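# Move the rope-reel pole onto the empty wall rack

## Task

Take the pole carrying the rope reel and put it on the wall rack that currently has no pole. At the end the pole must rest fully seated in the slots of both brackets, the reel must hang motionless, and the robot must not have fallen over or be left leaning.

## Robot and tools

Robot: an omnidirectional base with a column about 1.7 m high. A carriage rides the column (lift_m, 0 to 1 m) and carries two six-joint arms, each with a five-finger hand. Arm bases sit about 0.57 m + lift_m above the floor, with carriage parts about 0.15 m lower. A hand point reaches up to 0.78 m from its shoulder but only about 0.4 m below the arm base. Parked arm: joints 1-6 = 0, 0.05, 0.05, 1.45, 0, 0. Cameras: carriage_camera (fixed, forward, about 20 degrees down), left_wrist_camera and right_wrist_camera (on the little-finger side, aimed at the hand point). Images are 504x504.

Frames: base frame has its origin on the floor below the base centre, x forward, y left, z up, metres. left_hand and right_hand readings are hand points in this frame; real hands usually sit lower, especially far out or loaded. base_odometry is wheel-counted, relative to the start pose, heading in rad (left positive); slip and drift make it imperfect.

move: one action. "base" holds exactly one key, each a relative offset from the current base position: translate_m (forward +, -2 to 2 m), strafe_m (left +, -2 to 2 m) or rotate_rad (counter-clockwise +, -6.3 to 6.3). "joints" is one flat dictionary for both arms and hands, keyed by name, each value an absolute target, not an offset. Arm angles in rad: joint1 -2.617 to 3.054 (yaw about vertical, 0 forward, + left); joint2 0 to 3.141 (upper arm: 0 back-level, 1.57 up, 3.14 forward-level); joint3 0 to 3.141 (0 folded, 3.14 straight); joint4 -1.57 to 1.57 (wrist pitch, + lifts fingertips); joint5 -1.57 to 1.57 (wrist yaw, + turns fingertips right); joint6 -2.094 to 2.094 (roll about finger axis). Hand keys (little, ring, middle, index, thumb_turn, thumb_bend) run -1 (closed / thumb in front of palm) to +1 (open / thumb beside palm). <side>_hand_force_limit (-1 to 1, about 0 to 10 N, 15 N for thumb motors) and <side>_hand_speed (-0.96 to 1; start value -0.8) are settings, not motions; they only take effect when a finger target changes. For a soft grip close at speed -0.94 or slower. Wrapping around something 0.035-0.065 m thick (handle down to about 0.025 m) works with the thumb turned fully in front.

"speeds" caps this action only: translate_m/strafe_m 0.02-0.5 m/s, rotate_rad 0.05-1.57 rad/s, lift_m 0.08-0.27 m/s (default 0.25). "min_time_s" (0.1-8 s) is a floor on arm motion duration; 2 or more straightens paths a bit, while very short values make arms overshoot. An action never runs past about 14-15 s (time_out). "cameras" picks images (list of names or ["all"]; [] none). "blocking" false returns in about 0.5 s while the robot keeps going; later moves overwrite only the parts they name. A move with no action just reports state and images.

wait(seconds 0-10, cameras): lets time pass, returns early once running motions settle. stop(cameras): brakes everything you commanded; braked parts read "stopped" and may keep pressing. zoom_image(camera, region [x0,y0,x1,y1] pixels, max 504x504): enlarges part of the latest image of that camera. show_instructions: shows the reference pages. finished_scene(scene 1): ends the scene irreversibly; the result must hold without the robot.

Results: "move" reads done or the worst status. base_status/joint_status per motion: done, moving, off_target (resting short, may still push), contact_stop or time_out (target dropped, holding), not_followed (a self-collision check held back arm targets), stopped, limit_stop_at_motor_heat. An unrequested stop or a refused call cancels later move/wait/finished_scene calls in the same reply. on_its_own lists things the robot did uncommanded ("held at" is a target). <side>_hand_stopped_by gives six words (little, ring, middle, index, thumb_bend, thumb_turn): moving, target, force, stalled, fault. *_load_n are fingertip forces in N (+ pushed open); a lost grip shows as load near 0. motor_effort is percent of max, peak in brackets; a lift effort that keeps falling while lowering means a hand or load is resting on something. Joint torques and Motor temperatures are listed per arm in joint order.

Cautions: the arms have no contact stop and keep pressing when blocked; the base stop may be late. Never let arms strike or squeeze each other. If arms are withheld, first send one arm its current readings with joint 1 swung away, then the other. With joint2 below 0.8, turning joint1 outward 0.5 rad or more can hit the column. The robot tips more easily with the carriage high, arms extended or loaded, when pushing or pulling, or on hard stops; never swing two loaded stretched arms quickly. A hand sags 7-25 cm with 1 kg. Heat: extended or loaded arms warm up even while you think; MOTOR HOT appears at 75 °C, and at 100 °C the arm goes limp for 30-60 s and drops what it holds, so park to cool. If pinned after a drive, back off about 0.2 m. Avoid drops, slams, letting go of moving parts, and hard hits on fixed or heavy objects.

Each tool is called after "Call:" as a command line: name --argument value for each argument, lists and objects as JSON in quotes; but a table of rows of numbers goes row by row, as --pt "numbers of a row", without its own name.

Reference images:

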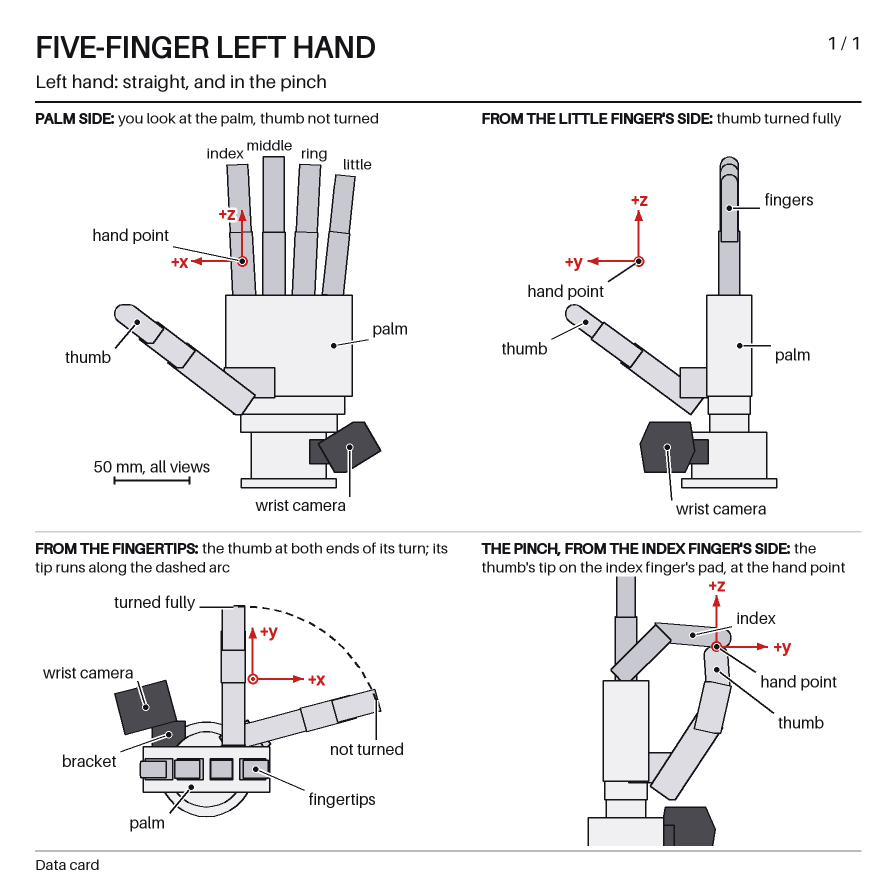

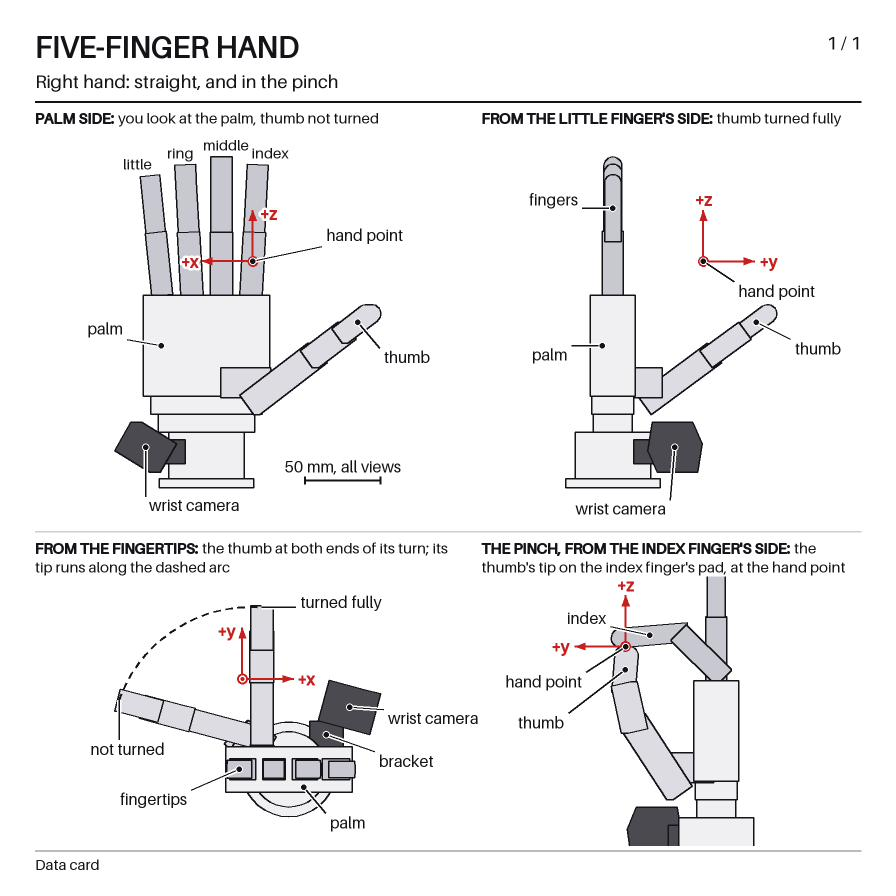

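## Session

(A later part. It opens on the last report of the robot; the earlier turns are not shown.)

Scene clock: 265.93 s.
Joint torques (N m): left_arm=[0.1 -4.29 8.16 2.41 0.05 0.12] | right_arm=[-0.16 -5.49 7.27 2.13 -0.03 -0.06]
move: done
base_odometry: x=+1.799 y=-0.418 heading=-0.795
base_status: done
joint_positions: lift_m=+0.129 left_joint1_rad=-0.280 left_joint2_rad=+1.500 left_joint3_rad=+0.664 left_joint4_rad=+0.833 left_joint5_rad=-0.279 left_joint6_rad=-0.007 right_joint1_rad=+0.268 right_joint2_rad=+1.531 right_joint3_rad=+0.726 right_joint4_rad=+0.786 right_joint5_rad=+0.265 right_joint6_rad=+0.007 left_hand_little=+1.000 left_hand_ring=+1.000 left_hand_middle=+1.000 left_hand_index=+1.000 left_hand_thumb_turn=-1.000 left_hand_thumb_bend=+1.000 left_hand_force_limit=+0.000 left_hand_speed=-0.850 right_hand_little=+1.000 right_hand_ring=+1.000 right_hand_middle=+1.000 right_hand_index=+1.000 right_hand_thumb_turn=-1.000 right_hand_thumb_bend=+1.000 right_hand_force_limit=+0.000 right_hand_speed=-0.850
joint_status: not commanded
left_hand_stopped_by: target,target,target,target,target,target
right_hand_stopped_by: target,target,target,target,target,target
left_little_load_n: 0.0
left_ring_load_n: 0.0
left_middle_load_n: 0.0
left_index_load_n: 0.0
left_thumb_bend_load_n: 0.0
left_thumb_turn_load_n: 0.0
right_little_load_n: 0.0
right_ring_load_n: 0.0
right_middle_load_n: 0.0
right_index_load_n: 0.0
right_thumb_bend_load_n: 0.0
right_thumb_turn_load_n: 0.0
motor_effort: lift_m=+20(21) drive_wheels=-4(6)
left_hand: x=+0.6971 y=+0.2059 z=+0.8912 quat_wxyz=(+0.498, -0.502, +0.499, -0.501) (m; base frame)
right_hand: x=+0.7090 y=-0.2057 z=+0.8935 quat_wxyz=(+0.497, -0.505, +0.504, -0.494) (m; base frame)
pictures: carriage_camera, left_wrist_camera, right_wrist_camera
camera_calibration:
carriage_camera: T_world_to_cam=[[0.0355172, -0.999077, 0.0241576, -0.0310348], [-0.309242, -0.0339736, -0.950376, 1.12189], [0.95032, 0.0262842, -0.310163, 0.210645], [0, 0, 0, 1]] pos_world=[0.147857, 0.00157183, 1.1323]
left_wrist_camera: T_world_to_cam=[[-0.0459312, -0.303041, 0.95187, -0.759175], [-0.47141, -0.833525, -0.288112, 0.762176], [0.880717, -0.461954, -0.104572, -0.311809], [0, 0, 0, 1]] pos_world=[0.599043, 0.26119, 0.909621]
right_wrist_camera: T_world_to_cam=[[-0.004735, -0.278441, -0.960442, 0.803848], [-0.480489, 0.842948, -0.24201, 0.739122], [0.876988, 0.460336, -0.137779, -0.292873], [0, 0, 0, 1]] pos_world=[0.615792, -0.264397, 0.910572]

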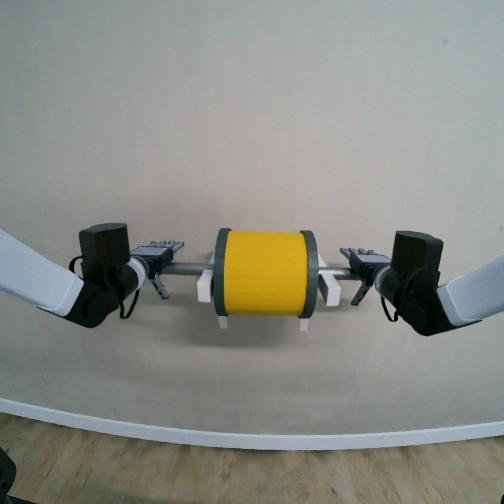

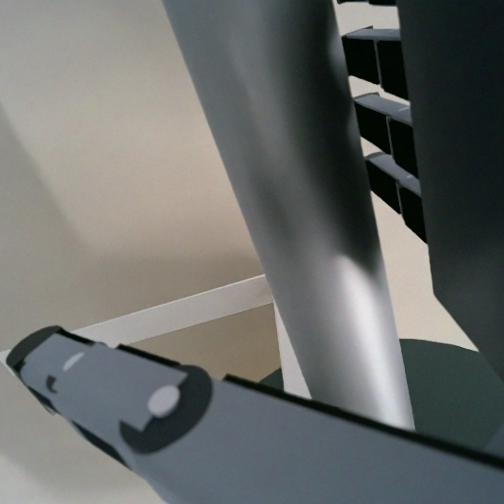

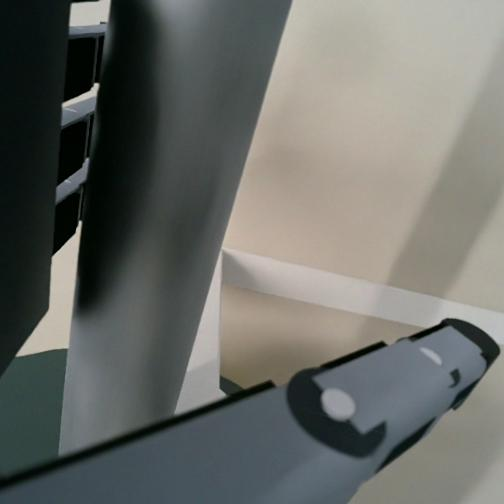

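Call:
move --joints '{"lift_m": 0.122}' --cameras '["all"]'

Scene clock: 267.90 s.
Joint torques (N m): left_arm=[0.1 -4.86 7.69 2.37 0.02 0.15] | right_arm=[-0.27 -5.48 7.31 2.09 -0.03 -0.08]
move: done
base_odometry: x=+1.799 y=-0.418 heading=-0.795
base_status: not commanded
joint_positions: lift_m=+0.122 left_joint1_rad=-0.280 left_joint2_rad=+1.502 left_joint3_rad=+0.669 left_joint4_rad=+0.836 left_joint5_rad=-0.279 left_joint6_rad=-0.007 right_joint1_rad=+0.268 right_joint2_rad=+1.531 right_joint3_rad=+0.726 right_joint4_rad=+0.791 right_joint5_rad=+0.265 right_joint6_rad=+0.008 left_hand_little=+1.000 left_hand_ring=+1.000 left_hand_middle=+1.000 left_hand_index=+1.000 left_hand_thumb_turn=-1.000 left_hand_thumb_bend=+1.000 left_hand_force_limit=+0.000 left_hand_speed=-0.850 right_hand_little=+1.000 right_hand_ring=+1.000 right_hand_middle=+1.000 right_hand_index=+1.000 right_hand_thumb_turn=-1.000 right_hand_thumb_bend=+1.000 right_hand_force_limit=+0.000 right_hand_speed=-0.850
joint_status: all done
left_hand_stopped_by: target,target,target,target,target,target
right_hand_stopped_by: target,target,target,target,target,target
left_little_load_n: 0.0
left_ring_load_n: 0.0
left_middle_load_n: 0.0
left_index_load_n: 0.0
left_thumb_bend_load_n: 0.0
left_thumb_turn_load_n: 0.0
right_little_load_n: 0.0
right_ring_load_n: -0.5
right_middle_load_n: 0.0
right_index_load_n: 0.0
right_thumb_bend_load_n: 0.0
right_thumb_turn_load_n: 0.0
motor_effort: lift_m=+16(18) drive_wheels=-3(4)
left_hand: x=+0.6984 y=+0.2056 z=+0.8865 quat_wxyz=(+0.499, -0.501, +0.498, -0.503) (m; base frame)
right_hand: x=+0.7093 y=-0.2056 z=+0.8882 quat_wxyz=(+0.498, -0.503, +0.504, -0.495) (m; base frame)
pictures: carriage_camera, left_wrist_camera, right_wrist_camera
camera_calibration:
carriage_camera: T_world_to_cam=[[0.0355172, -0.999077, 0.0241576, -0.0308753], [-0.309242, -0.0339736, -0.950376, 1.11561], [0.95032, 0.0262842, -0.310163, 0.208598], [0, 0, 0, 1]] pos_world=[0.147857, 0.00157183, 1.1257]
left_wrist_camera: T_world_to_cam=[[-0.0504369, -0.30178, 0.952043, -0.752075], [-0.470012, -0.833924, -0.289238, 0.761192], [0.881218, -0.46206, -0.0997795, -0.318189], [0, 0, 0, 1]] pos_world=[0.600231, 0.260794, 0.904425]
right_wrist_camera: T_world_to_cam=[[-0.000206024, -0.276033, -0.961148, 0.796716], [-0.47929, 0.843585, -0.242167, 0.737235], [0.877656, 0.460619, -0.132473, -0.298953], [0, 0, 0, 1]] pos_world=[0.615891, -0.264298, 0.904692]

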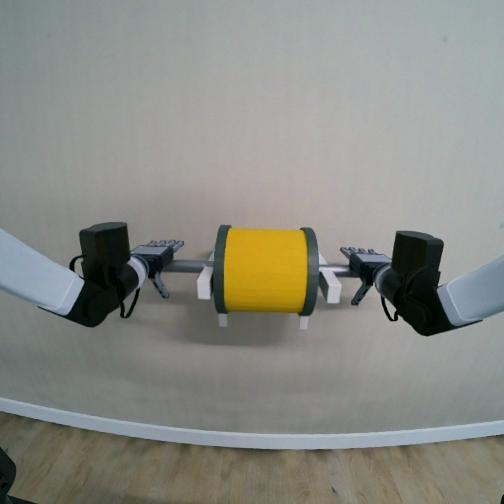

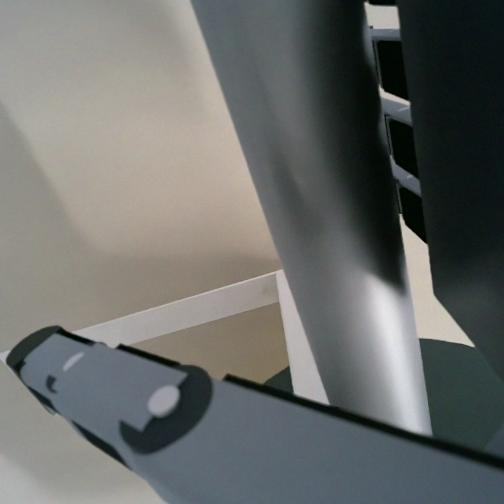

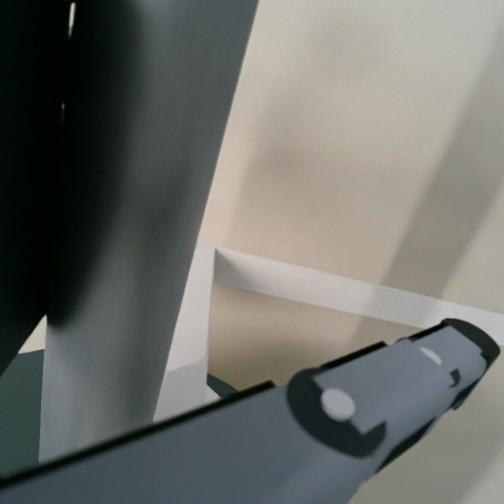

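Call:
move --joints '{"left_hand_index": -1, "left_hand_middle": -1, "left_hand_ring": -1, "left_hand_little": -1, "right_hand_index": -1, "right_hand_middle": -1, "right_hand_ring": -1, "right_hand_little": -1}' --cameras '["all"]'

Scene clock: 274.07 s.
Joint torques (N m): left_arm=[-0.29 -7.35 5.82 2.35 0 0.1] | right_arm=[-0.17 -5.78 7.28 1.98 0.01 -0.04]
move: off_target
base_odometry: x=+1.799 y=-0.418 heading=-0.795
base_status: not commanded
joint_positions: lift_m=+0.122 left_joint1_rad=-0.275 left_joint2_rad=+1.526 left_joint3_rad=+0.693 left_joint4_rad=+0.835 left_joint5_rad=-0.275 left_joint6_rad=-0.007 right_joint1_rad=+0.266 right_joint2_rad=+1.536 right_joint3_rad=+0.726 right_joint4_rad=+0.802 right_joint5_rad=+0.261 right_joint6_rad=+0.007 left_hand_little=-0.694 left_hand_ring=-0.667 left_hand_middle=-0.667 left_hand_index=-0.653 left_hand_thumb_turn=-1.000 left_hand_thumb_bend=+1.000 left_hand_force_limit=+0.000 left_hand_speed=-0.850 right_hand_little=-0.528 right_hand_ring=-0.556 right_hand_middle=-0.596 right_hand_index=-0.625 right_hand_thumb_turn=-1.000 right_hand_thumb_bend=+1.000 right_hand_force_limit=+0.000 right_hand_speed=-0.850
joint_status: left_hand_little off_target (ended at -0.694, target -1.000); left_hand_ring off_target (ended at -0.667, target -1.000); left_hand_middle off_target (ended at -0.667, target -1.000); left_hand_index off_target (ended at -0.653, target -1.000); right_hand_little off_target (ended at -0.528, target -1.000); right_hand_ring off_target (ended at -0.556, target -1.000); right_hand_middle off_target (ended at -0.596, target -1.000); right_hand_index off_target (ended at -0.625, target -1.000)
left_hand_stopped_by: force,force,force,force,target,target
right_hand_stopped_by: force,force,force,force,target,target
left_little_load_n: 6.0
left_ring_load_n: 1.5
left_middle_load_n: 2.0
left_index_load_n: 0.5
left_thumb_bend_load_n: 0.0
left_thumb_turn_load_n: 0.0
right_little_load_n: 2.5
right_ring_load_n: 0.5
right_middle_load_n: 1.0
right_index_load_n: 2.5
right_thumb_bend_load_n: 0.0
right_thumb_turn_load_n: 0.0
motor_effort: lift_m=+17(18) drive_wheels=-6(7)
left_hand: x=+0.7048 y=+0.2054 z=+0.8866 quat_wxyz=(+0.499, -0.501, +0.498, -0.502) (m; base frame)
right_hand: x=+0.7102 y=-0.2054 z=+0.8888 quat_wxyz=(+0.500, -0.502, +0.502, -0.496) (m; base frame)
pictures: carriage_camera, left_wrist_camera, right_wrist_camera
camera_calibration:
carriage_camera: T_world_to_cam=[[0.0355172, -0.999077, 0.0241576, -0.0308753], [-0.309242, -0.0339736, -0.950376, 1.11561], [0.95032, 0.0262842, -0.310163, 0.208598], [0, 0, 0, 1]] pos_world=[0.147857, 0.00157183, 1.1257]
left_wrist_camera: T_world_to_cam=[[-0.0494311, -0.302003, 0.952025, -0.752533], [-0.469261, -0.83441, -0.289058, 0.763648], [0.881675, -0.461036, -0.100472, -0.323912], [0, 0, 0, 1]] pos_world=[0.606736, 0.260593, 0.904624]
right_wrist_camera: T_world_to_cam=[[0.00610741, -0.276254, -0.961065, 0.792783], [-0.479786, 0.842426, -0.2452, 0.740612], [0.877364, 0.462603, -0.127398, -0.303747], [0, 0, 0, 1]] pos_world=[0.61699, -0.264388, 0.904818]

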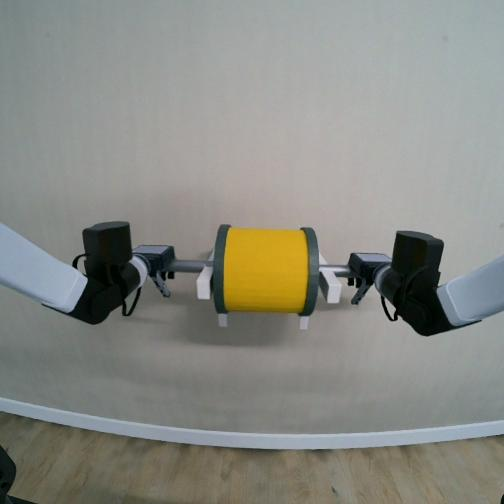

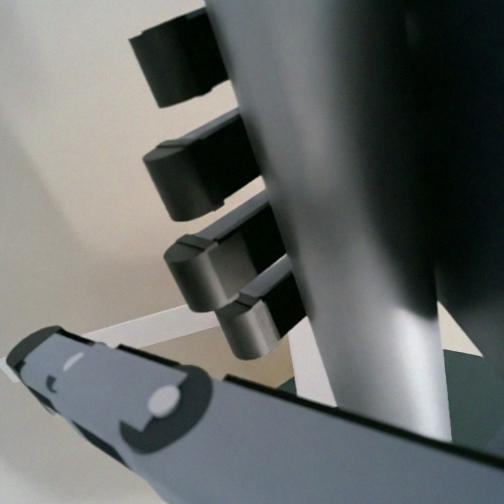

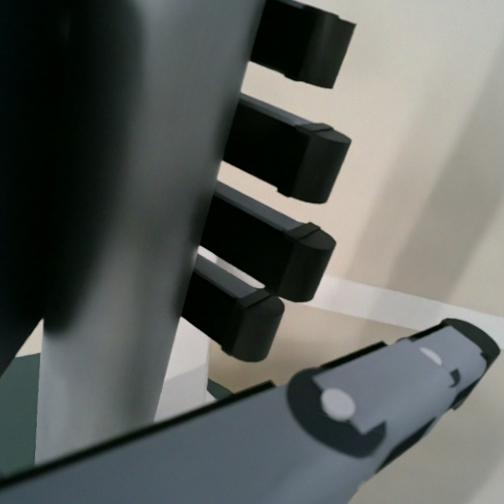

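Call:
move --joints '{"left_hand_thumb_bend": -1, "right_hand_thumb_bend": -1}' --cameras '["all"]'

Scene clock: 283.03 s.
Joint torques (N m): left_arm=[-0.43 -7.1 6.04 2.36 -0.04 0.16] | right_arm=[-0.17 -5.81 7.27 1.94 0 -0.05]
move: off_target
base_odometry: x=+1.799 y=-0.418 heading=-0.795
base_status: not commanded
joint_positions: lift_m=+0.122 left_joint1_rad=-0.275 left_joint2_rad=+1.526 left_joint3_rad=+0.693 left_joint4_rad=+0.835 left_joint5_rad=-0.275 left_joint6_rad=-0.007 right_joint1_rad=+0.266 right_joint2_rad=+1.536 right_joint3_rad=+0.726 right_joint4_rad=+0.802 right_joint5_rad=+0.261 right_joint6_rad=+0.007 left_hand_little=-0.694 left_hand_ring=-0.667 left_hand_middle=-0.667 left_hand_index=-0.653 left_hand_thumb_turn=-1.000 left_hand_thumb_bend=+0.483 left_hand_force_limit=+0.000 left_hand_speed=-0.850 right_hand_little=-0.528 right_hand_ring=-0.556 right_hand_middle=-0.596 right_hand_index=-0.625 right_hand_thumb_turn=-1.000 right_hand_thumb_bend=+0.461 right_hand_force_limit=+0.000 right_hand_speed=-0.850
joint_status: left_hand_thumb_bend off_target (ended at +0.483, target -1.000); right_hand_thumb_bend off_target (ended at +0.461, target -1.000)
left_hand_stopped_by: force,force,force,force,force,target
right_hand_stopped_by: force,force,force,force,force,target
left_little_load_n: 6.5
left_ring_load_n: 1.5
left_middle_load_n: 2.5
left_index_load_n: 0.5
left_thumb_bend_load_n: 8.5
left_thumb_turn_load_n: 1.5
right_little_load_n: 3.0
right_ring_load_n: 0.5
right_middle_load_n: 1.0
right_index_load_n: 2.5
right_thumb_bend_load_n: 7.5
right_thumb_turn_load_n: 1.5
motor_effort: lift_m=+17(18) drive_wheels=-6(7)
left_hand: x=+0.7048 y=+0.2055 z=+0.8865 quat_wxyz=(+0.499, -0.501, +0.498, -0.502) (m; base frame)
right_hand: x=+0.7102 y=-0.2054 z=+0.8888 quat_wxyz=(+0.500, -0.502, +0.502, -0.496) (m; base frame)
pictures: carriage_camera, left_wrist_camera, right_wrist_camera
camera_calibration:
carriage_camera: T_world_to_cam=[[0.0355172, -0.999077, 0.0241576, -0.0308753], [-0.309242, -0.0339736, -0.950376, 1.11561], [0.95032, 0.0262842, -0.310163, 0.208598], [0, 0, 0, 1]] pos_world=[0.147857, 0.00157183, 1.1257]
left_wrist_camera: T_world_to_cam=[[-0.0490518, -0.30209, 0.952016, -0.752738], [-0.469408, -0.834366, -0.288944, 0.763576], [0.881618, -0.461058, -0.100877, -0.323418], [0, 0, 0, 1]] pos_world=[0.606637, 0.260593, 0.904624]
right_wrist_camera: T_world_to_cam=[[0.00610741, -0.276254, -0.961065, 0.792783], [-0.479786, 0.842426, -0.2452, 0.740612], [0.877364, 0.462603, -0.127398, -0.303747], [0, 0, 0, 1]] pos_world=[0.61699, -0.264388, 0.904818]

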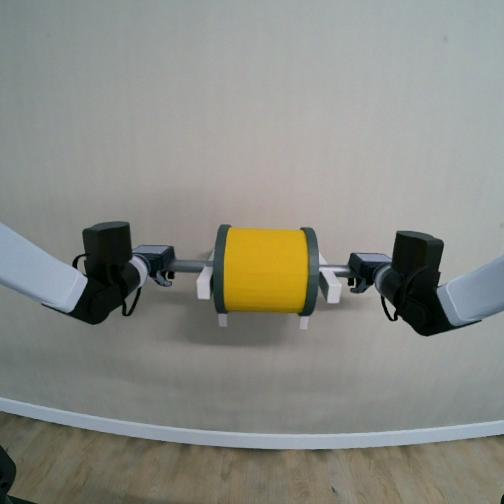

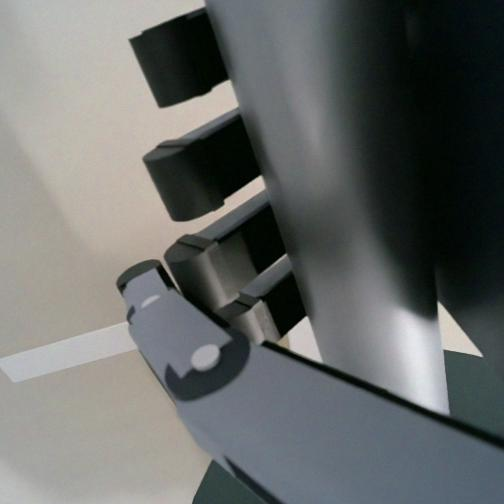

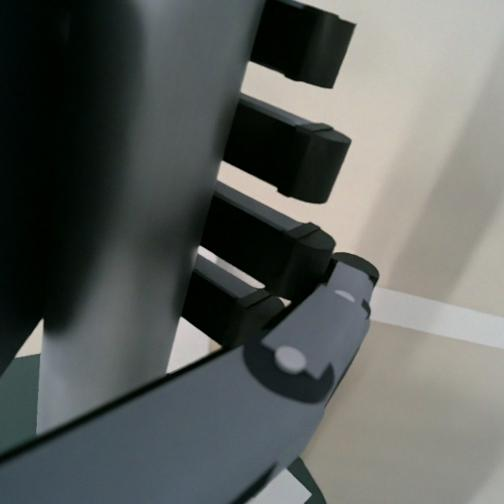

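Call:
zoom_image --camera "carriage_camera" --region '[150, 190, 400, 360]'

Call:
move --joints '{"lift_m": 0.142}' --speeds '{"lift_m": 0.08}' --cameras '["all"]'

Scaled by 2.016 from the camera's 504x504 image, which has a finer 720x720 frame.

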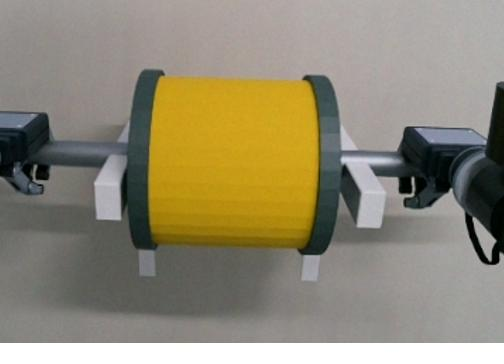

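Scene clock: 285.23 s.
Joint torques (N m): left_arm=[-0.84 -8.54 5.82 2.89 -0.11 0.23] | right_arm=[-0.1 -7.39 7.21 2.41 0.02 -0.05]
move: done
base_odometry: x=+1.799 y=-0.418 heading=-0.795
base_status: not commanded
joint_positions: lift_m=+0.142 left_joint1_rad=-0.272 left_joint2_rad=+1.542 left_joint3_rad=+0.693 left_joint4_rad=+0.789 left_joint5_rad=-0.266 left_joint6_rad=-0.011 right_joint1_rad=+0.266 right_joint2_rad=+1.554 right_joint3_rad=+0.726 right_joint4_rad=+0.762 right_joint5_rad=+0.261 right_joint6_rad=+0.007 left_hand_little=-0.694 left_hand_ring=-0.667 left_hand_middle=-0.667 left_hand_index=-0.653 left_hand_thumb_turn=-1.000 left_hand_thumb_bend=+0.483 left_hand_force_limit=+0.000 left_hand_speed=-0.850 right_hand_little=-0.528 right_hand_ring=-0.556 right_hand_middle=-0.596 right_hand_index=-0.625 right_hand_thumb_turn=-1.000 right_hand_thumb_bend=+0.461 right_hand_force_limit=+0.000 right_hand_speed=-0.850
joint_status: all done
left_hand_stopped_by: force,force,force,force,force,target
right_hand_stopped_by: force,force,force,force,force,target
left_little_load_n: 8.0
left_ring_load_n: 2.5
left_middle_load_n: 3.0
left_index_load_n: 0.0
left_thumb_bend_load_n: 8.5
left_thumb_turn_load_n: 1.0
right_little_load_n: 1.5
right_ring_load_n: 1.0
right_middle_load_n: 2.5
right_index_load_n: 2.0
right_thumb_bend_load_n: 7.5
right_thumb_turn_load_n: 1.5
motor_effort: lift_m=+21(27) drive_wheels=-7(7)
left_hand: x=+0.7027 y=+0.2056 z=+0.8865 quat_wxyz=(+0.485, -0.512, +0.517, -0.485) (m; base frame)
right_hand: x=+0.7086 y=-0.2059 z=+0.8890 quat_wxyz=(+0.482, -0.520, +0.512, -0.485) (m; base frame)
pictures: carriage_camera, left_wrist_camera, right_wrist_camera
camera_calibration:
carriage_camera: T_world_to_cam=[[0.0355172, -0.999077, 0.0241576, -0.031344], [-0.309242, -0.0339736, -0.950376, 1.13405], [0.95032, 0.0262842, -0.310163, 0.214615], [0, 0, 0, 1]] pos_world=[0.147857, 0.00157183, 1.1451]
left_wrist_camera: T_world_to_cam=[[0.00555292, -0.313891, 0.949443, -0.786477], [-0.49061, -0.828189, -0.270934, 0.760362], [0.871362, -0.464302, -0.158597, -0.262532], [0, 0, 0, 1]] pos_world=[0.606169, 0.260961, 0.911086]
right_wrist_camera: T_world_to_cam=[[-0.0475391, -0.290934, -0.955561, 0.823008], [-0.493126, 0.838772, -0.230843, 0.736178], [0.868658, 0.460238, -0.183342, -0.24652], [0, 0, 0, 1]] pos_world=[0.616296, -0.264586, 0.911179]

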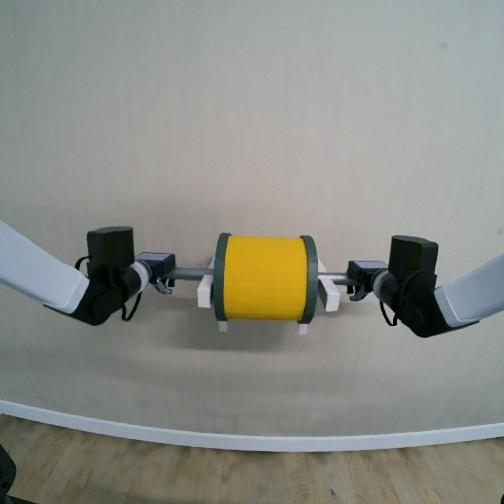

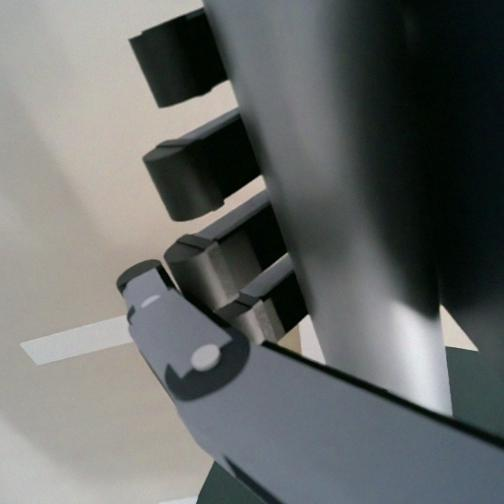

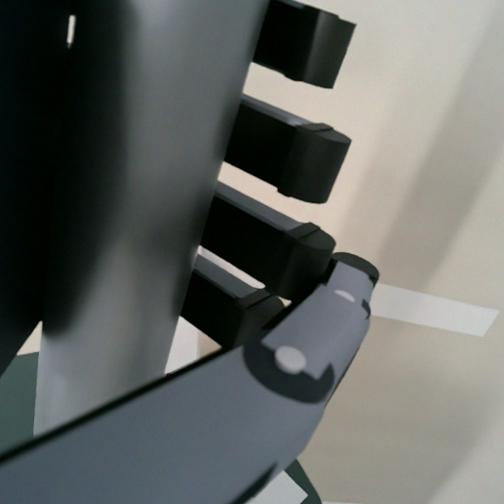

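Call:
move --joints '{"lift_m": 0.172}' --speeds '{"lift_m": 0.08}' --cameras '["carriage_camera"]'

Scene clock: 286.97 s.
Joint torques (N m): left_arm=[-1.17 -11.48 5.6 3.54 -0.35 0.31] | right_arm=[0.03 -9.84 7.09 3.08 0.1 -0.17]
move: done
base_odometry: x=+1.799 y=-0.418 heading=-0.795
base_status: not commanded
joint_positions: lift_m=+0.171 left_joint1_rad=-0.266 left_joint2_rad=+1.573 left_joint3_rad=+0.693 left_joint4_rad=+0.737 left_joint5_rad=-0.251 left_joint6_rad=-0.022 right_joint1_rad=+0.264 right_joint2_rad=+1.584 right_joint3_rad=+0.726 right_joint4_rad=+0.705 right_joint5_rad=+0.253 right_joint6_rad=+0.020 left_hand_little=-0.694 left_hand_ring=-0.667 left_hand_middle=-0.667 left_hand_index=-0.653 left_hand_thumb_turn=-1.000 left_hand_thumb_bend=+0.483 left_hand_force_limit=+0.000 left_hand_speed=-0.850 right_hand_little=-0.528 right_hand_ring=-0.556 right_hand_middle=-0.596 right_hand_index=-0.625 right_hand_thumb_turn=-1.000 right_hand_thumb_bend=+0.461 right_hand_force_limit=+0.000 right_hand_speed=-0.850
joint_status: all done
left_hand_stopped_by: force,force,force,force,force,target
right_hand_stopped_by: force,force,force,force,force,target
left_little_load_n: 10.5
left_ring_load_n: 5.0
left_middle_load_n: 4.0
left_index_load_n: 1.0
left_thumb_bend_load_n: 8.0
left_thumb_turn_load_n: 1.5
right_little_load_n: 1.5
right_ring_load_n: 2.5
right_middle_load_n: 4.0
right_index_load_n: 4.5
right_thumb_bend_load_n: 7.0
right_thumb_turn_load_n: 1.5
motor_effort: lift_m=+23(28) drive_wheels=-11(12)
left_hand: x=+0.6994 y=+0.2055 z=+0.8887 quat_wxyz=(+0.465, -0.526, +0.540, -0.464) (m; base frame)
right_hand: x=+0.7047 y=-0.2060 z=+0.8903 quat_wxyz=(+0.459, -0.543, +0.528, -0.464) (m; base frame)
pictures: carriage_camera
camera_calibration:
carriage_camera: T_world_to_cam=[[0.0355172, -0.999077, 0.0241576, -0.0320639], [-0.309242, -0.0339736, -0.950376, 1.16237], [0.95032, 0.0262842, -0.310163, 0.223858], [0, 0, 0, 1]] pos_world=[0.147857, 0.00157183, 1.1749]

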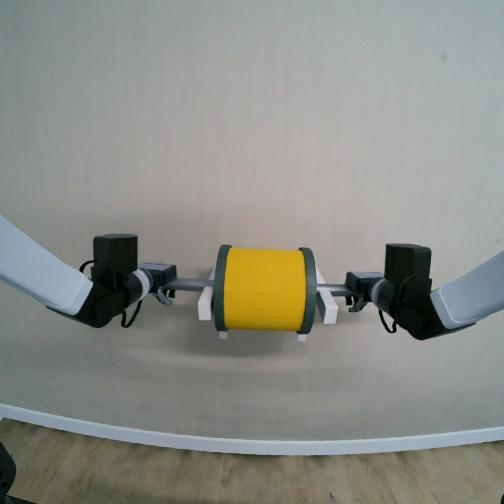

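Call:
move --joints '{"lift_m": 0.202}' --speeds '{"lift_m": 0.08}' --cameras '["all"]'

Scene clock: 289.63 s.
Joint torques (N m): left_arm=[-1.26 -14.02 5.82 3.83 -0.44 0.28] | right_arm=[0.84 -13.12 6.91 3.37 0.26 -0.42]
Motor temperatures (°C): left_arm=[21 31 37 40 20 19] | right_arm=[22 35 36 41 23 22]
move: done
base_odometry: x=+1.799 y=-0.418 heading=-0.795
base_status: not commanded
joint_positions: lift_m=+0.201 left_joint1_rad=-0.265 left_joint2_rad=+1.600 left_joint3_rad=+0.689 left_joint4_rad=+0.718 left_joint5_rad=-0.245 left_joint6_rad=-0.022 right_joint1_rad=+0.256 right_joint2_rad=+1.624 right_joint3_rad=+0.726 right_joint4_rad=+0.678 right_joint5_rad=+0.236 right_joint6_rad=+0.045 left_hand_little=-0.694 left_hand_ring=-0.667 left_hand_middle=-0.667 left_hand_index=-0.653 left_hand_thumb_turn=-1.000 left_hand_thumb_bend=+0.483 left_hand_force_limit=+0.000 left_hand_speed=-0.850 right_hand_little=-0.528 right_hand_ring=-0.555 right_hand_middle=-0.596 right_hand_index=-0.625 right_hand_thumb_turn=-1.000 right_hand_thumb_bend=+0.461 right_hand_force_limit=+0.000 right_hand_speed=-0.850
joint_status: all done
left_hand_stopped_by: force,force,force,force,force,target
right_hand_stopped_by: force,force,force,force,force,target
left_little_load_n: 5.0
left_ring_load_n: 1.5
left_middle_load_n: 3.0
left_index_load_n: 1.5
left_thumb_bend_load_n: 8.0
left_thumb_turn_load_n: 1.5
right_little_load_n: 3.5
right_ring_load_n: 4.5
right_middle_load_n: 5.5
right_index_load_n: 7.0
right_thumb_bend_load_n: 7.0
right_thumb_turn_load_n: 1.5
motor_effort: lift_m=+25(28) drive_wheels=-20(25)
left_hand: x=+0.6966 y=+0.2056 z=+0.8994 quat_wxyz=(+0.453, -0.533, +0.555, -0.449) (m; base frame)
right_hand: x=+0.7024 y=-0.2055 z=+0.8954 quat_wxyz=(+0.445, -0.556, +0.545, -0.442) (m; base frame)
pictures: carriage_camera, left_wrist_camera, right_wrist_camera
camera_calibration:
carriage_camera: T_world_to_cam=[[0.0355172, -0.999077, 0.0241576, -0.0327838], [-0.309242, -0.0339736, -0.950376, 1.19069], [0.95032, 0.0262842, -0.310163, 0.233101], [0, 0, 0, 1]] pos_world=[0.147857, 0.00157183, 1.2047]
left_wrist_camera: T_world_to_cam=[[0.122826, -0.334754, 0.934266, -0.862306], [-0.533119, -0.816287, -0.222393, 0.744426], [0.837077, -0.47076, -0.278725, -0.121927], [0, 0, 0, 1]] pos_world=[0.604844, 0.261607, 0.937194]
right_wrist_camera: T_world_to_cam=[[-0.187041, -0.289717, -0.938658, 0.911989], [-0.529326, 0.834665, -0.152144, 0.688407], [0.827544, 0.468399, -0.309472, -0.0967614], [0, 0, 0, 1]] pos_world=[0.615045, -0.265047, 0.930838]

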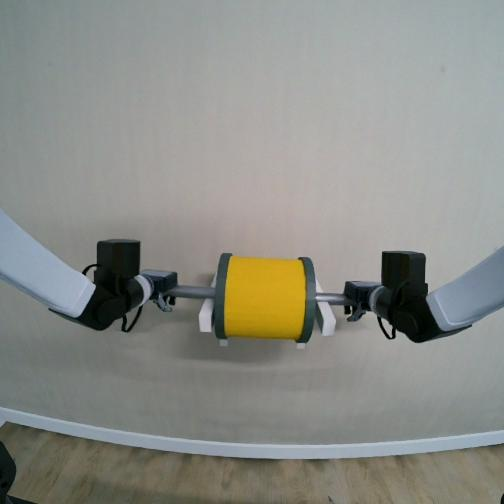

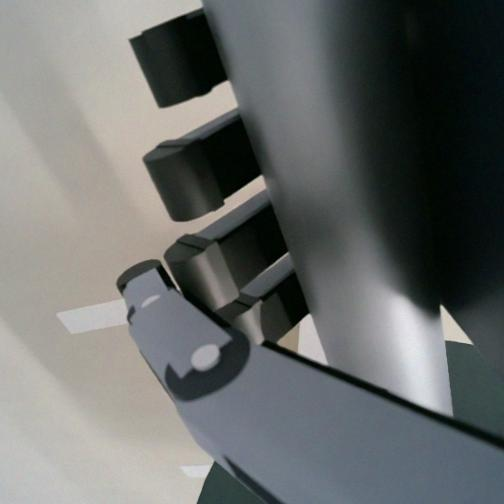

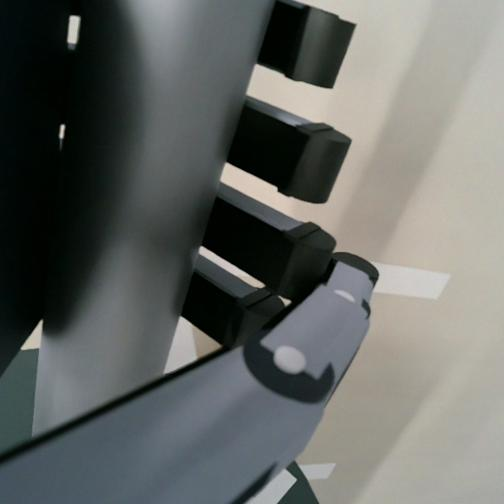

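Call:
zoom_image --camera "carriage_camera" --region '[150, 220, 400, 390]'

Call:
move --joints '{"lift_m": 0.227}' --speeds '{"lift_m": 0.08}' --cameras '["all"]'

Call:
zoom_image --camera "carriage_camera" --region '[150, 220, 400, 390]'

Scaled by 2.016 from the camera's 504x504 image, which has a finer 720x720 frame.

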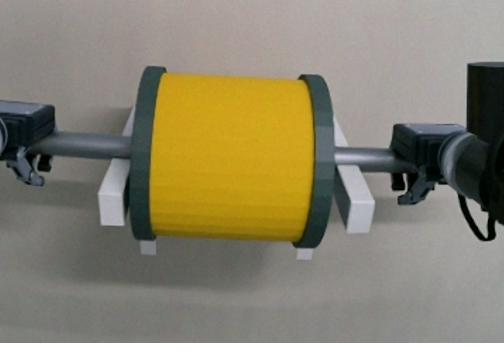

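Scene clock: 295.00 s.
Joint torques (N m): left_arm=[-0.12 -11.29 7.9 4.07 -0.26 0.19] | right_arm=[0.59 -9.77 9.29 3.61 0.22 -0.04]
move: done
base_odometry: x=+1.799 y=-0.418 heading=-0.795
base_status: not commanded
joint_positions: lift_m=+0.227 left_joint1_rad=-0.276 left_joint2_rad=+1.572 left_joint3_rad=+0.665 left_joint4_rad=+0.693 left_joint5_rad=-0.254 left_joint6_rad=-0.010 right_joint1_rad=+0.258 right_joint2_rad=+1.584 right_joint3_rad=+0.703 right_joint4_rad=+0.658 right_joint5_rad=+0.245 right_joint6_rad=+0.009 left_hand_little=-0.695 left_hand_ring=-0.667 left_hand_middle=-0.667 left_hand_index=-0.653 left_hand_thumb_turn=-1.000 left_hand_thumb_bend=+0.485 left_hand_force_limit=+0.000 left_hand_speed=-0.850 right_hand_little=-0.528 right_hand_ring=-0.556 right_hand_middle=-0.596 right_hand_index=-0.625 right_hand_thumb_turn=-1.000 right_hand_thumb_bend=+0.462 right_hand_force_limit=+0.000 right_hand_speed=-0.850
joint_status: all done
left_hand_stopped_by: force,force,force,force,force,target
right_hand_stopped_by: force,force,force,force,force,target
left_little_load_n: 3.5
left_ring_load_n: 2.5
left_middle_load_n: 2.5
left_index_load_n: 0.0
left_thumb_bend_load_n: 8.5
left_thumb_turn_load_n: 3.5
right_little_load_n: 0.0
right_ring_load_n: 0.0
right_middle_load_n: 1.5
right_index_load_n: 3.5
right_thumb_bend_load_n: 7.5
right_thumb_turn_load_n: 3.5
motor_effort: lift_m=+21(31) drive_wheels=-11(21)
left_hand: x=+0.6867 y=+0.2055 z=+0.9199 quat_wxyz=(+0.452, -0.532, +0.565, -0.439) (m; base frame)
right_hand: x=+0.6942 y=-0.2103 z=+0.9225 quat_wxyz=(+0.434, -0.566, +0.536, -0.451) (m; base frame)
pictures: carriage_camera, left_wrist_camera, right_wrist_camera
camera_calibration:
carriage_camera: T_world_to_cam=[[0.0355172, -0.999077, 0.0241576, -0.0333974], [-0.309242, -0.0339736, -0.950376, 1.21483], [0.95032, 0.0262842, -0.310163, 0.240979], [0, 0, 0, 1]] pos_world=[0.147857, 0.00157183, 1.2301]
left_wrist_camera: T_world_to_cam=[[0.139647, -0.353067, 0.925118, -0.879699], [-0.541545, -0.8094, -0.227157, 0.75229], [0.828992, -0.469271, -0.304232, -0.0791674], [0, 0, 0, 1]] pos_world=[0.595875, 0.26116, 0.960628]
right_wrist_camera: T_world_to_cam=[[-0.189087, -0.326071, -0.926242, 0.916802], [-0.531393, 0.827185, -0.182718, 0.720219], [0.825753, 0.457648, -0.329682, -0.0617235], [0, 0, 0, 1]] pos_world=[0.607043, -0.268565, 0.960428]

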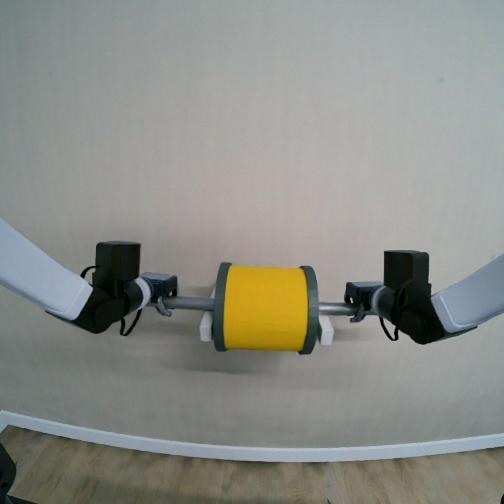

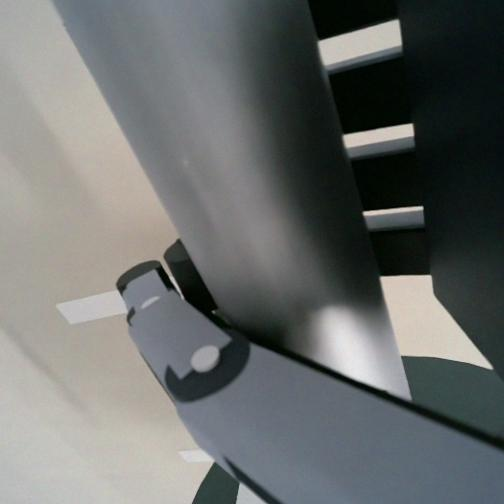

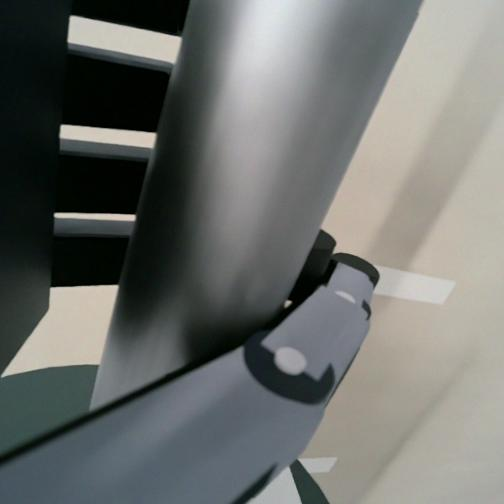

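Scaled by 2.016 from the camera's 504x504 image, which has a finer 720x720 frame.

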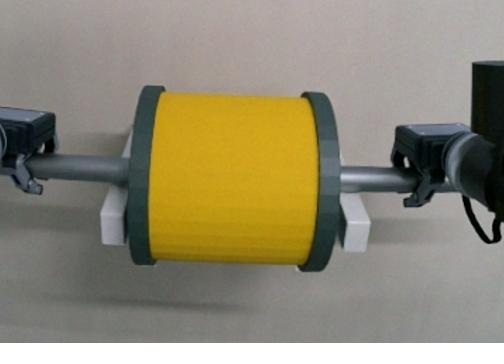

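Call:
move --joints '{"left_joint4_rad": 1.06, "right_joint4_rad": 1.03, "lift_m": 0.25}' --speeds '{"lift_m": 0.08}' --min_time_s 2 --cameras '["all"]'

Call:
zoom_image --camera "carriage_camera" --region '[150, 220, 400, 390]'

Scene clock: 300.20 s.
Joint torques (N m): left_arm=[0.2 -11.25 8.12 4.87 -0.2 0.02] | right_arm=[0.35 -9.73 11.19 4.97 0.09 0.04]
Motor temperatures (°C): left_arm=[21 35 38 46 20 19] | right_arm=[22 38 36 45 23 22]
move: off_target
base_odometry: x=+1.799 y=-0.418 heading=-0.795
base_status: not commanded
joint_positions: lift_m=+0.250 left_joint1_rad=-0.282 left_joint2_rad=+1.572 left_joint3_rad=+0.660 left_joint4_rad=+0.849 left_joint5_rad=-0.259 left_joint6_rad=+0.011 right_joint1_rad=+0.261 right_joint2_rad=+1.584 right_joint3_rad=+0.684 right_joint4_rad=+0.785 right_joint5_rad=+0.255 right_joint6_rad=-0.004 left_hand_little=-0.695 left_hand_ring=-0.667 left_hand_middle=-0.667 left_hand_index=-0.653 left_hand_thumb_turn=-1.000 left_hand_thumb_bend=+0.485 left_hand_force_limit=+0.000 left_hand_speed=-0.850 right_hand_little=-0.528 right_hand_ring=-0.556 right_hand_middle=-0.596 right_hand_index=-0.625 right_hand_thumb_turn=-1.000 right_hand_thumb_bend=+0.462 right_hand_force_limit=+0.000 right_hand_speed=-0.850
joint_status: left_joint4_rad off_target (ended at +0.849, target +1.060); right_joint4_rad off_target (ended at +0.785, target +1.030); the others done
left_hand_stopped_by: force,force,force,force,force,target
right_hand_stopped_by: force,force,force,force,force,target
left_little_load_n: 2.0
left_ring_load_n: 1.0
left_middle_load_n: 3.5
left_index_load_n: 0.5
left_thumb_bend_load_n: 9.0
left_thumb_turn_load_n: 3.0
right_little_load_n: 0.0
right_ring_load_n: 0.0
right_middle_load_n: 3.0
right_index_load_n: 3.5
right_thumb_bend_load_n: 8.0
right_thumb_turn_load_n: 3.5
motor_effort: lift_m=+22(29) drive_wheels=-11(12)
left_hand: x=+0.6994 y=+0.2010 z=+0.9801 quat_wxyz=(+0.485, -0.502, +0.528, -0.484) (m; base frame)
right_hand: x=+0.7023 y=-0.2098 z=+0.9688 quat_wxyz=(+0.464, -0.537, +0.517, -0.478) (m; base frame)
pictures: carriage_camera, left_wrist_camera, right_wrist_camera
camera_calibration:
carriage_camera: T_world_to_cam=[[0.0355172, -0.999077, 0.0241576, -0.0339506], [-0.309242, -0.0339736, -0.950376, 1.2366], [0.95032, 0.0262842, -0.310163, 0.248082], [0, 0, 0, 1]] pos_world=[0.147857, 0.00157183, 1.253]
left_wrist_camera: T_world_to_cam=[[0.00223192, -0.334602, 0.942357, -0.863241], [-0.507215, -0.812521, -0.2873, 0.804767], [0.861816, -0.477337, -0.171529, -0.224874], [0, 0, 0, 1]] pos_world=[0.603917, 0.257707, 1.00612]
right_wrist_camera: T_world_to_cam=[[-0.0926997, -0.312571, -0.94536, 0.915003], [-0.505157, 0.832947, -0.225868, 0.757242], [0.858035, 0.456617, -0.235111, -0.167876], [0, 0, 0, 1]] pos_world=[0.61139, -0.268084, 0.996575]

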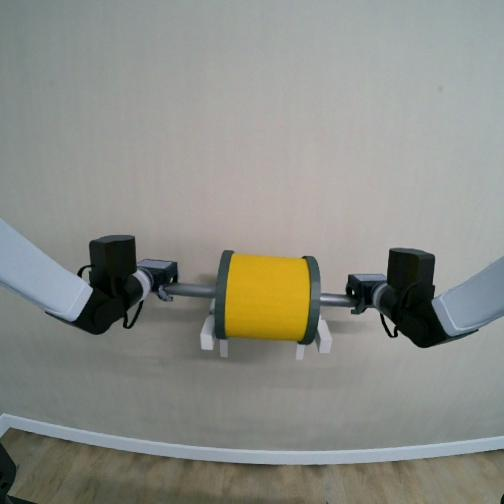

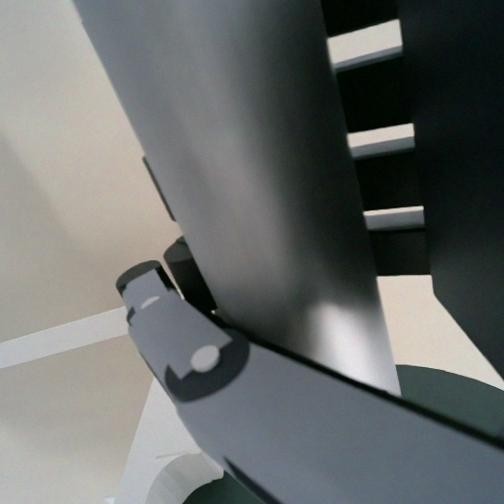

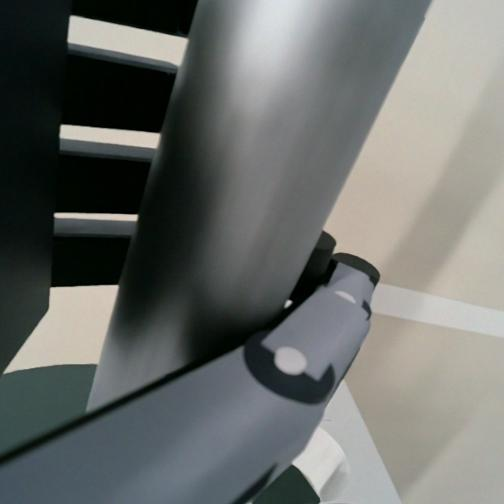

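Scaled by 2.016 from the camera's 504x504 image, which has a finer 720x720 frame.

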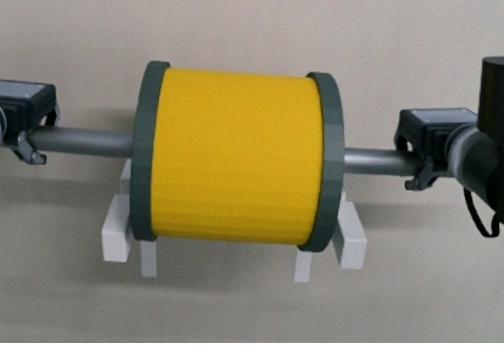

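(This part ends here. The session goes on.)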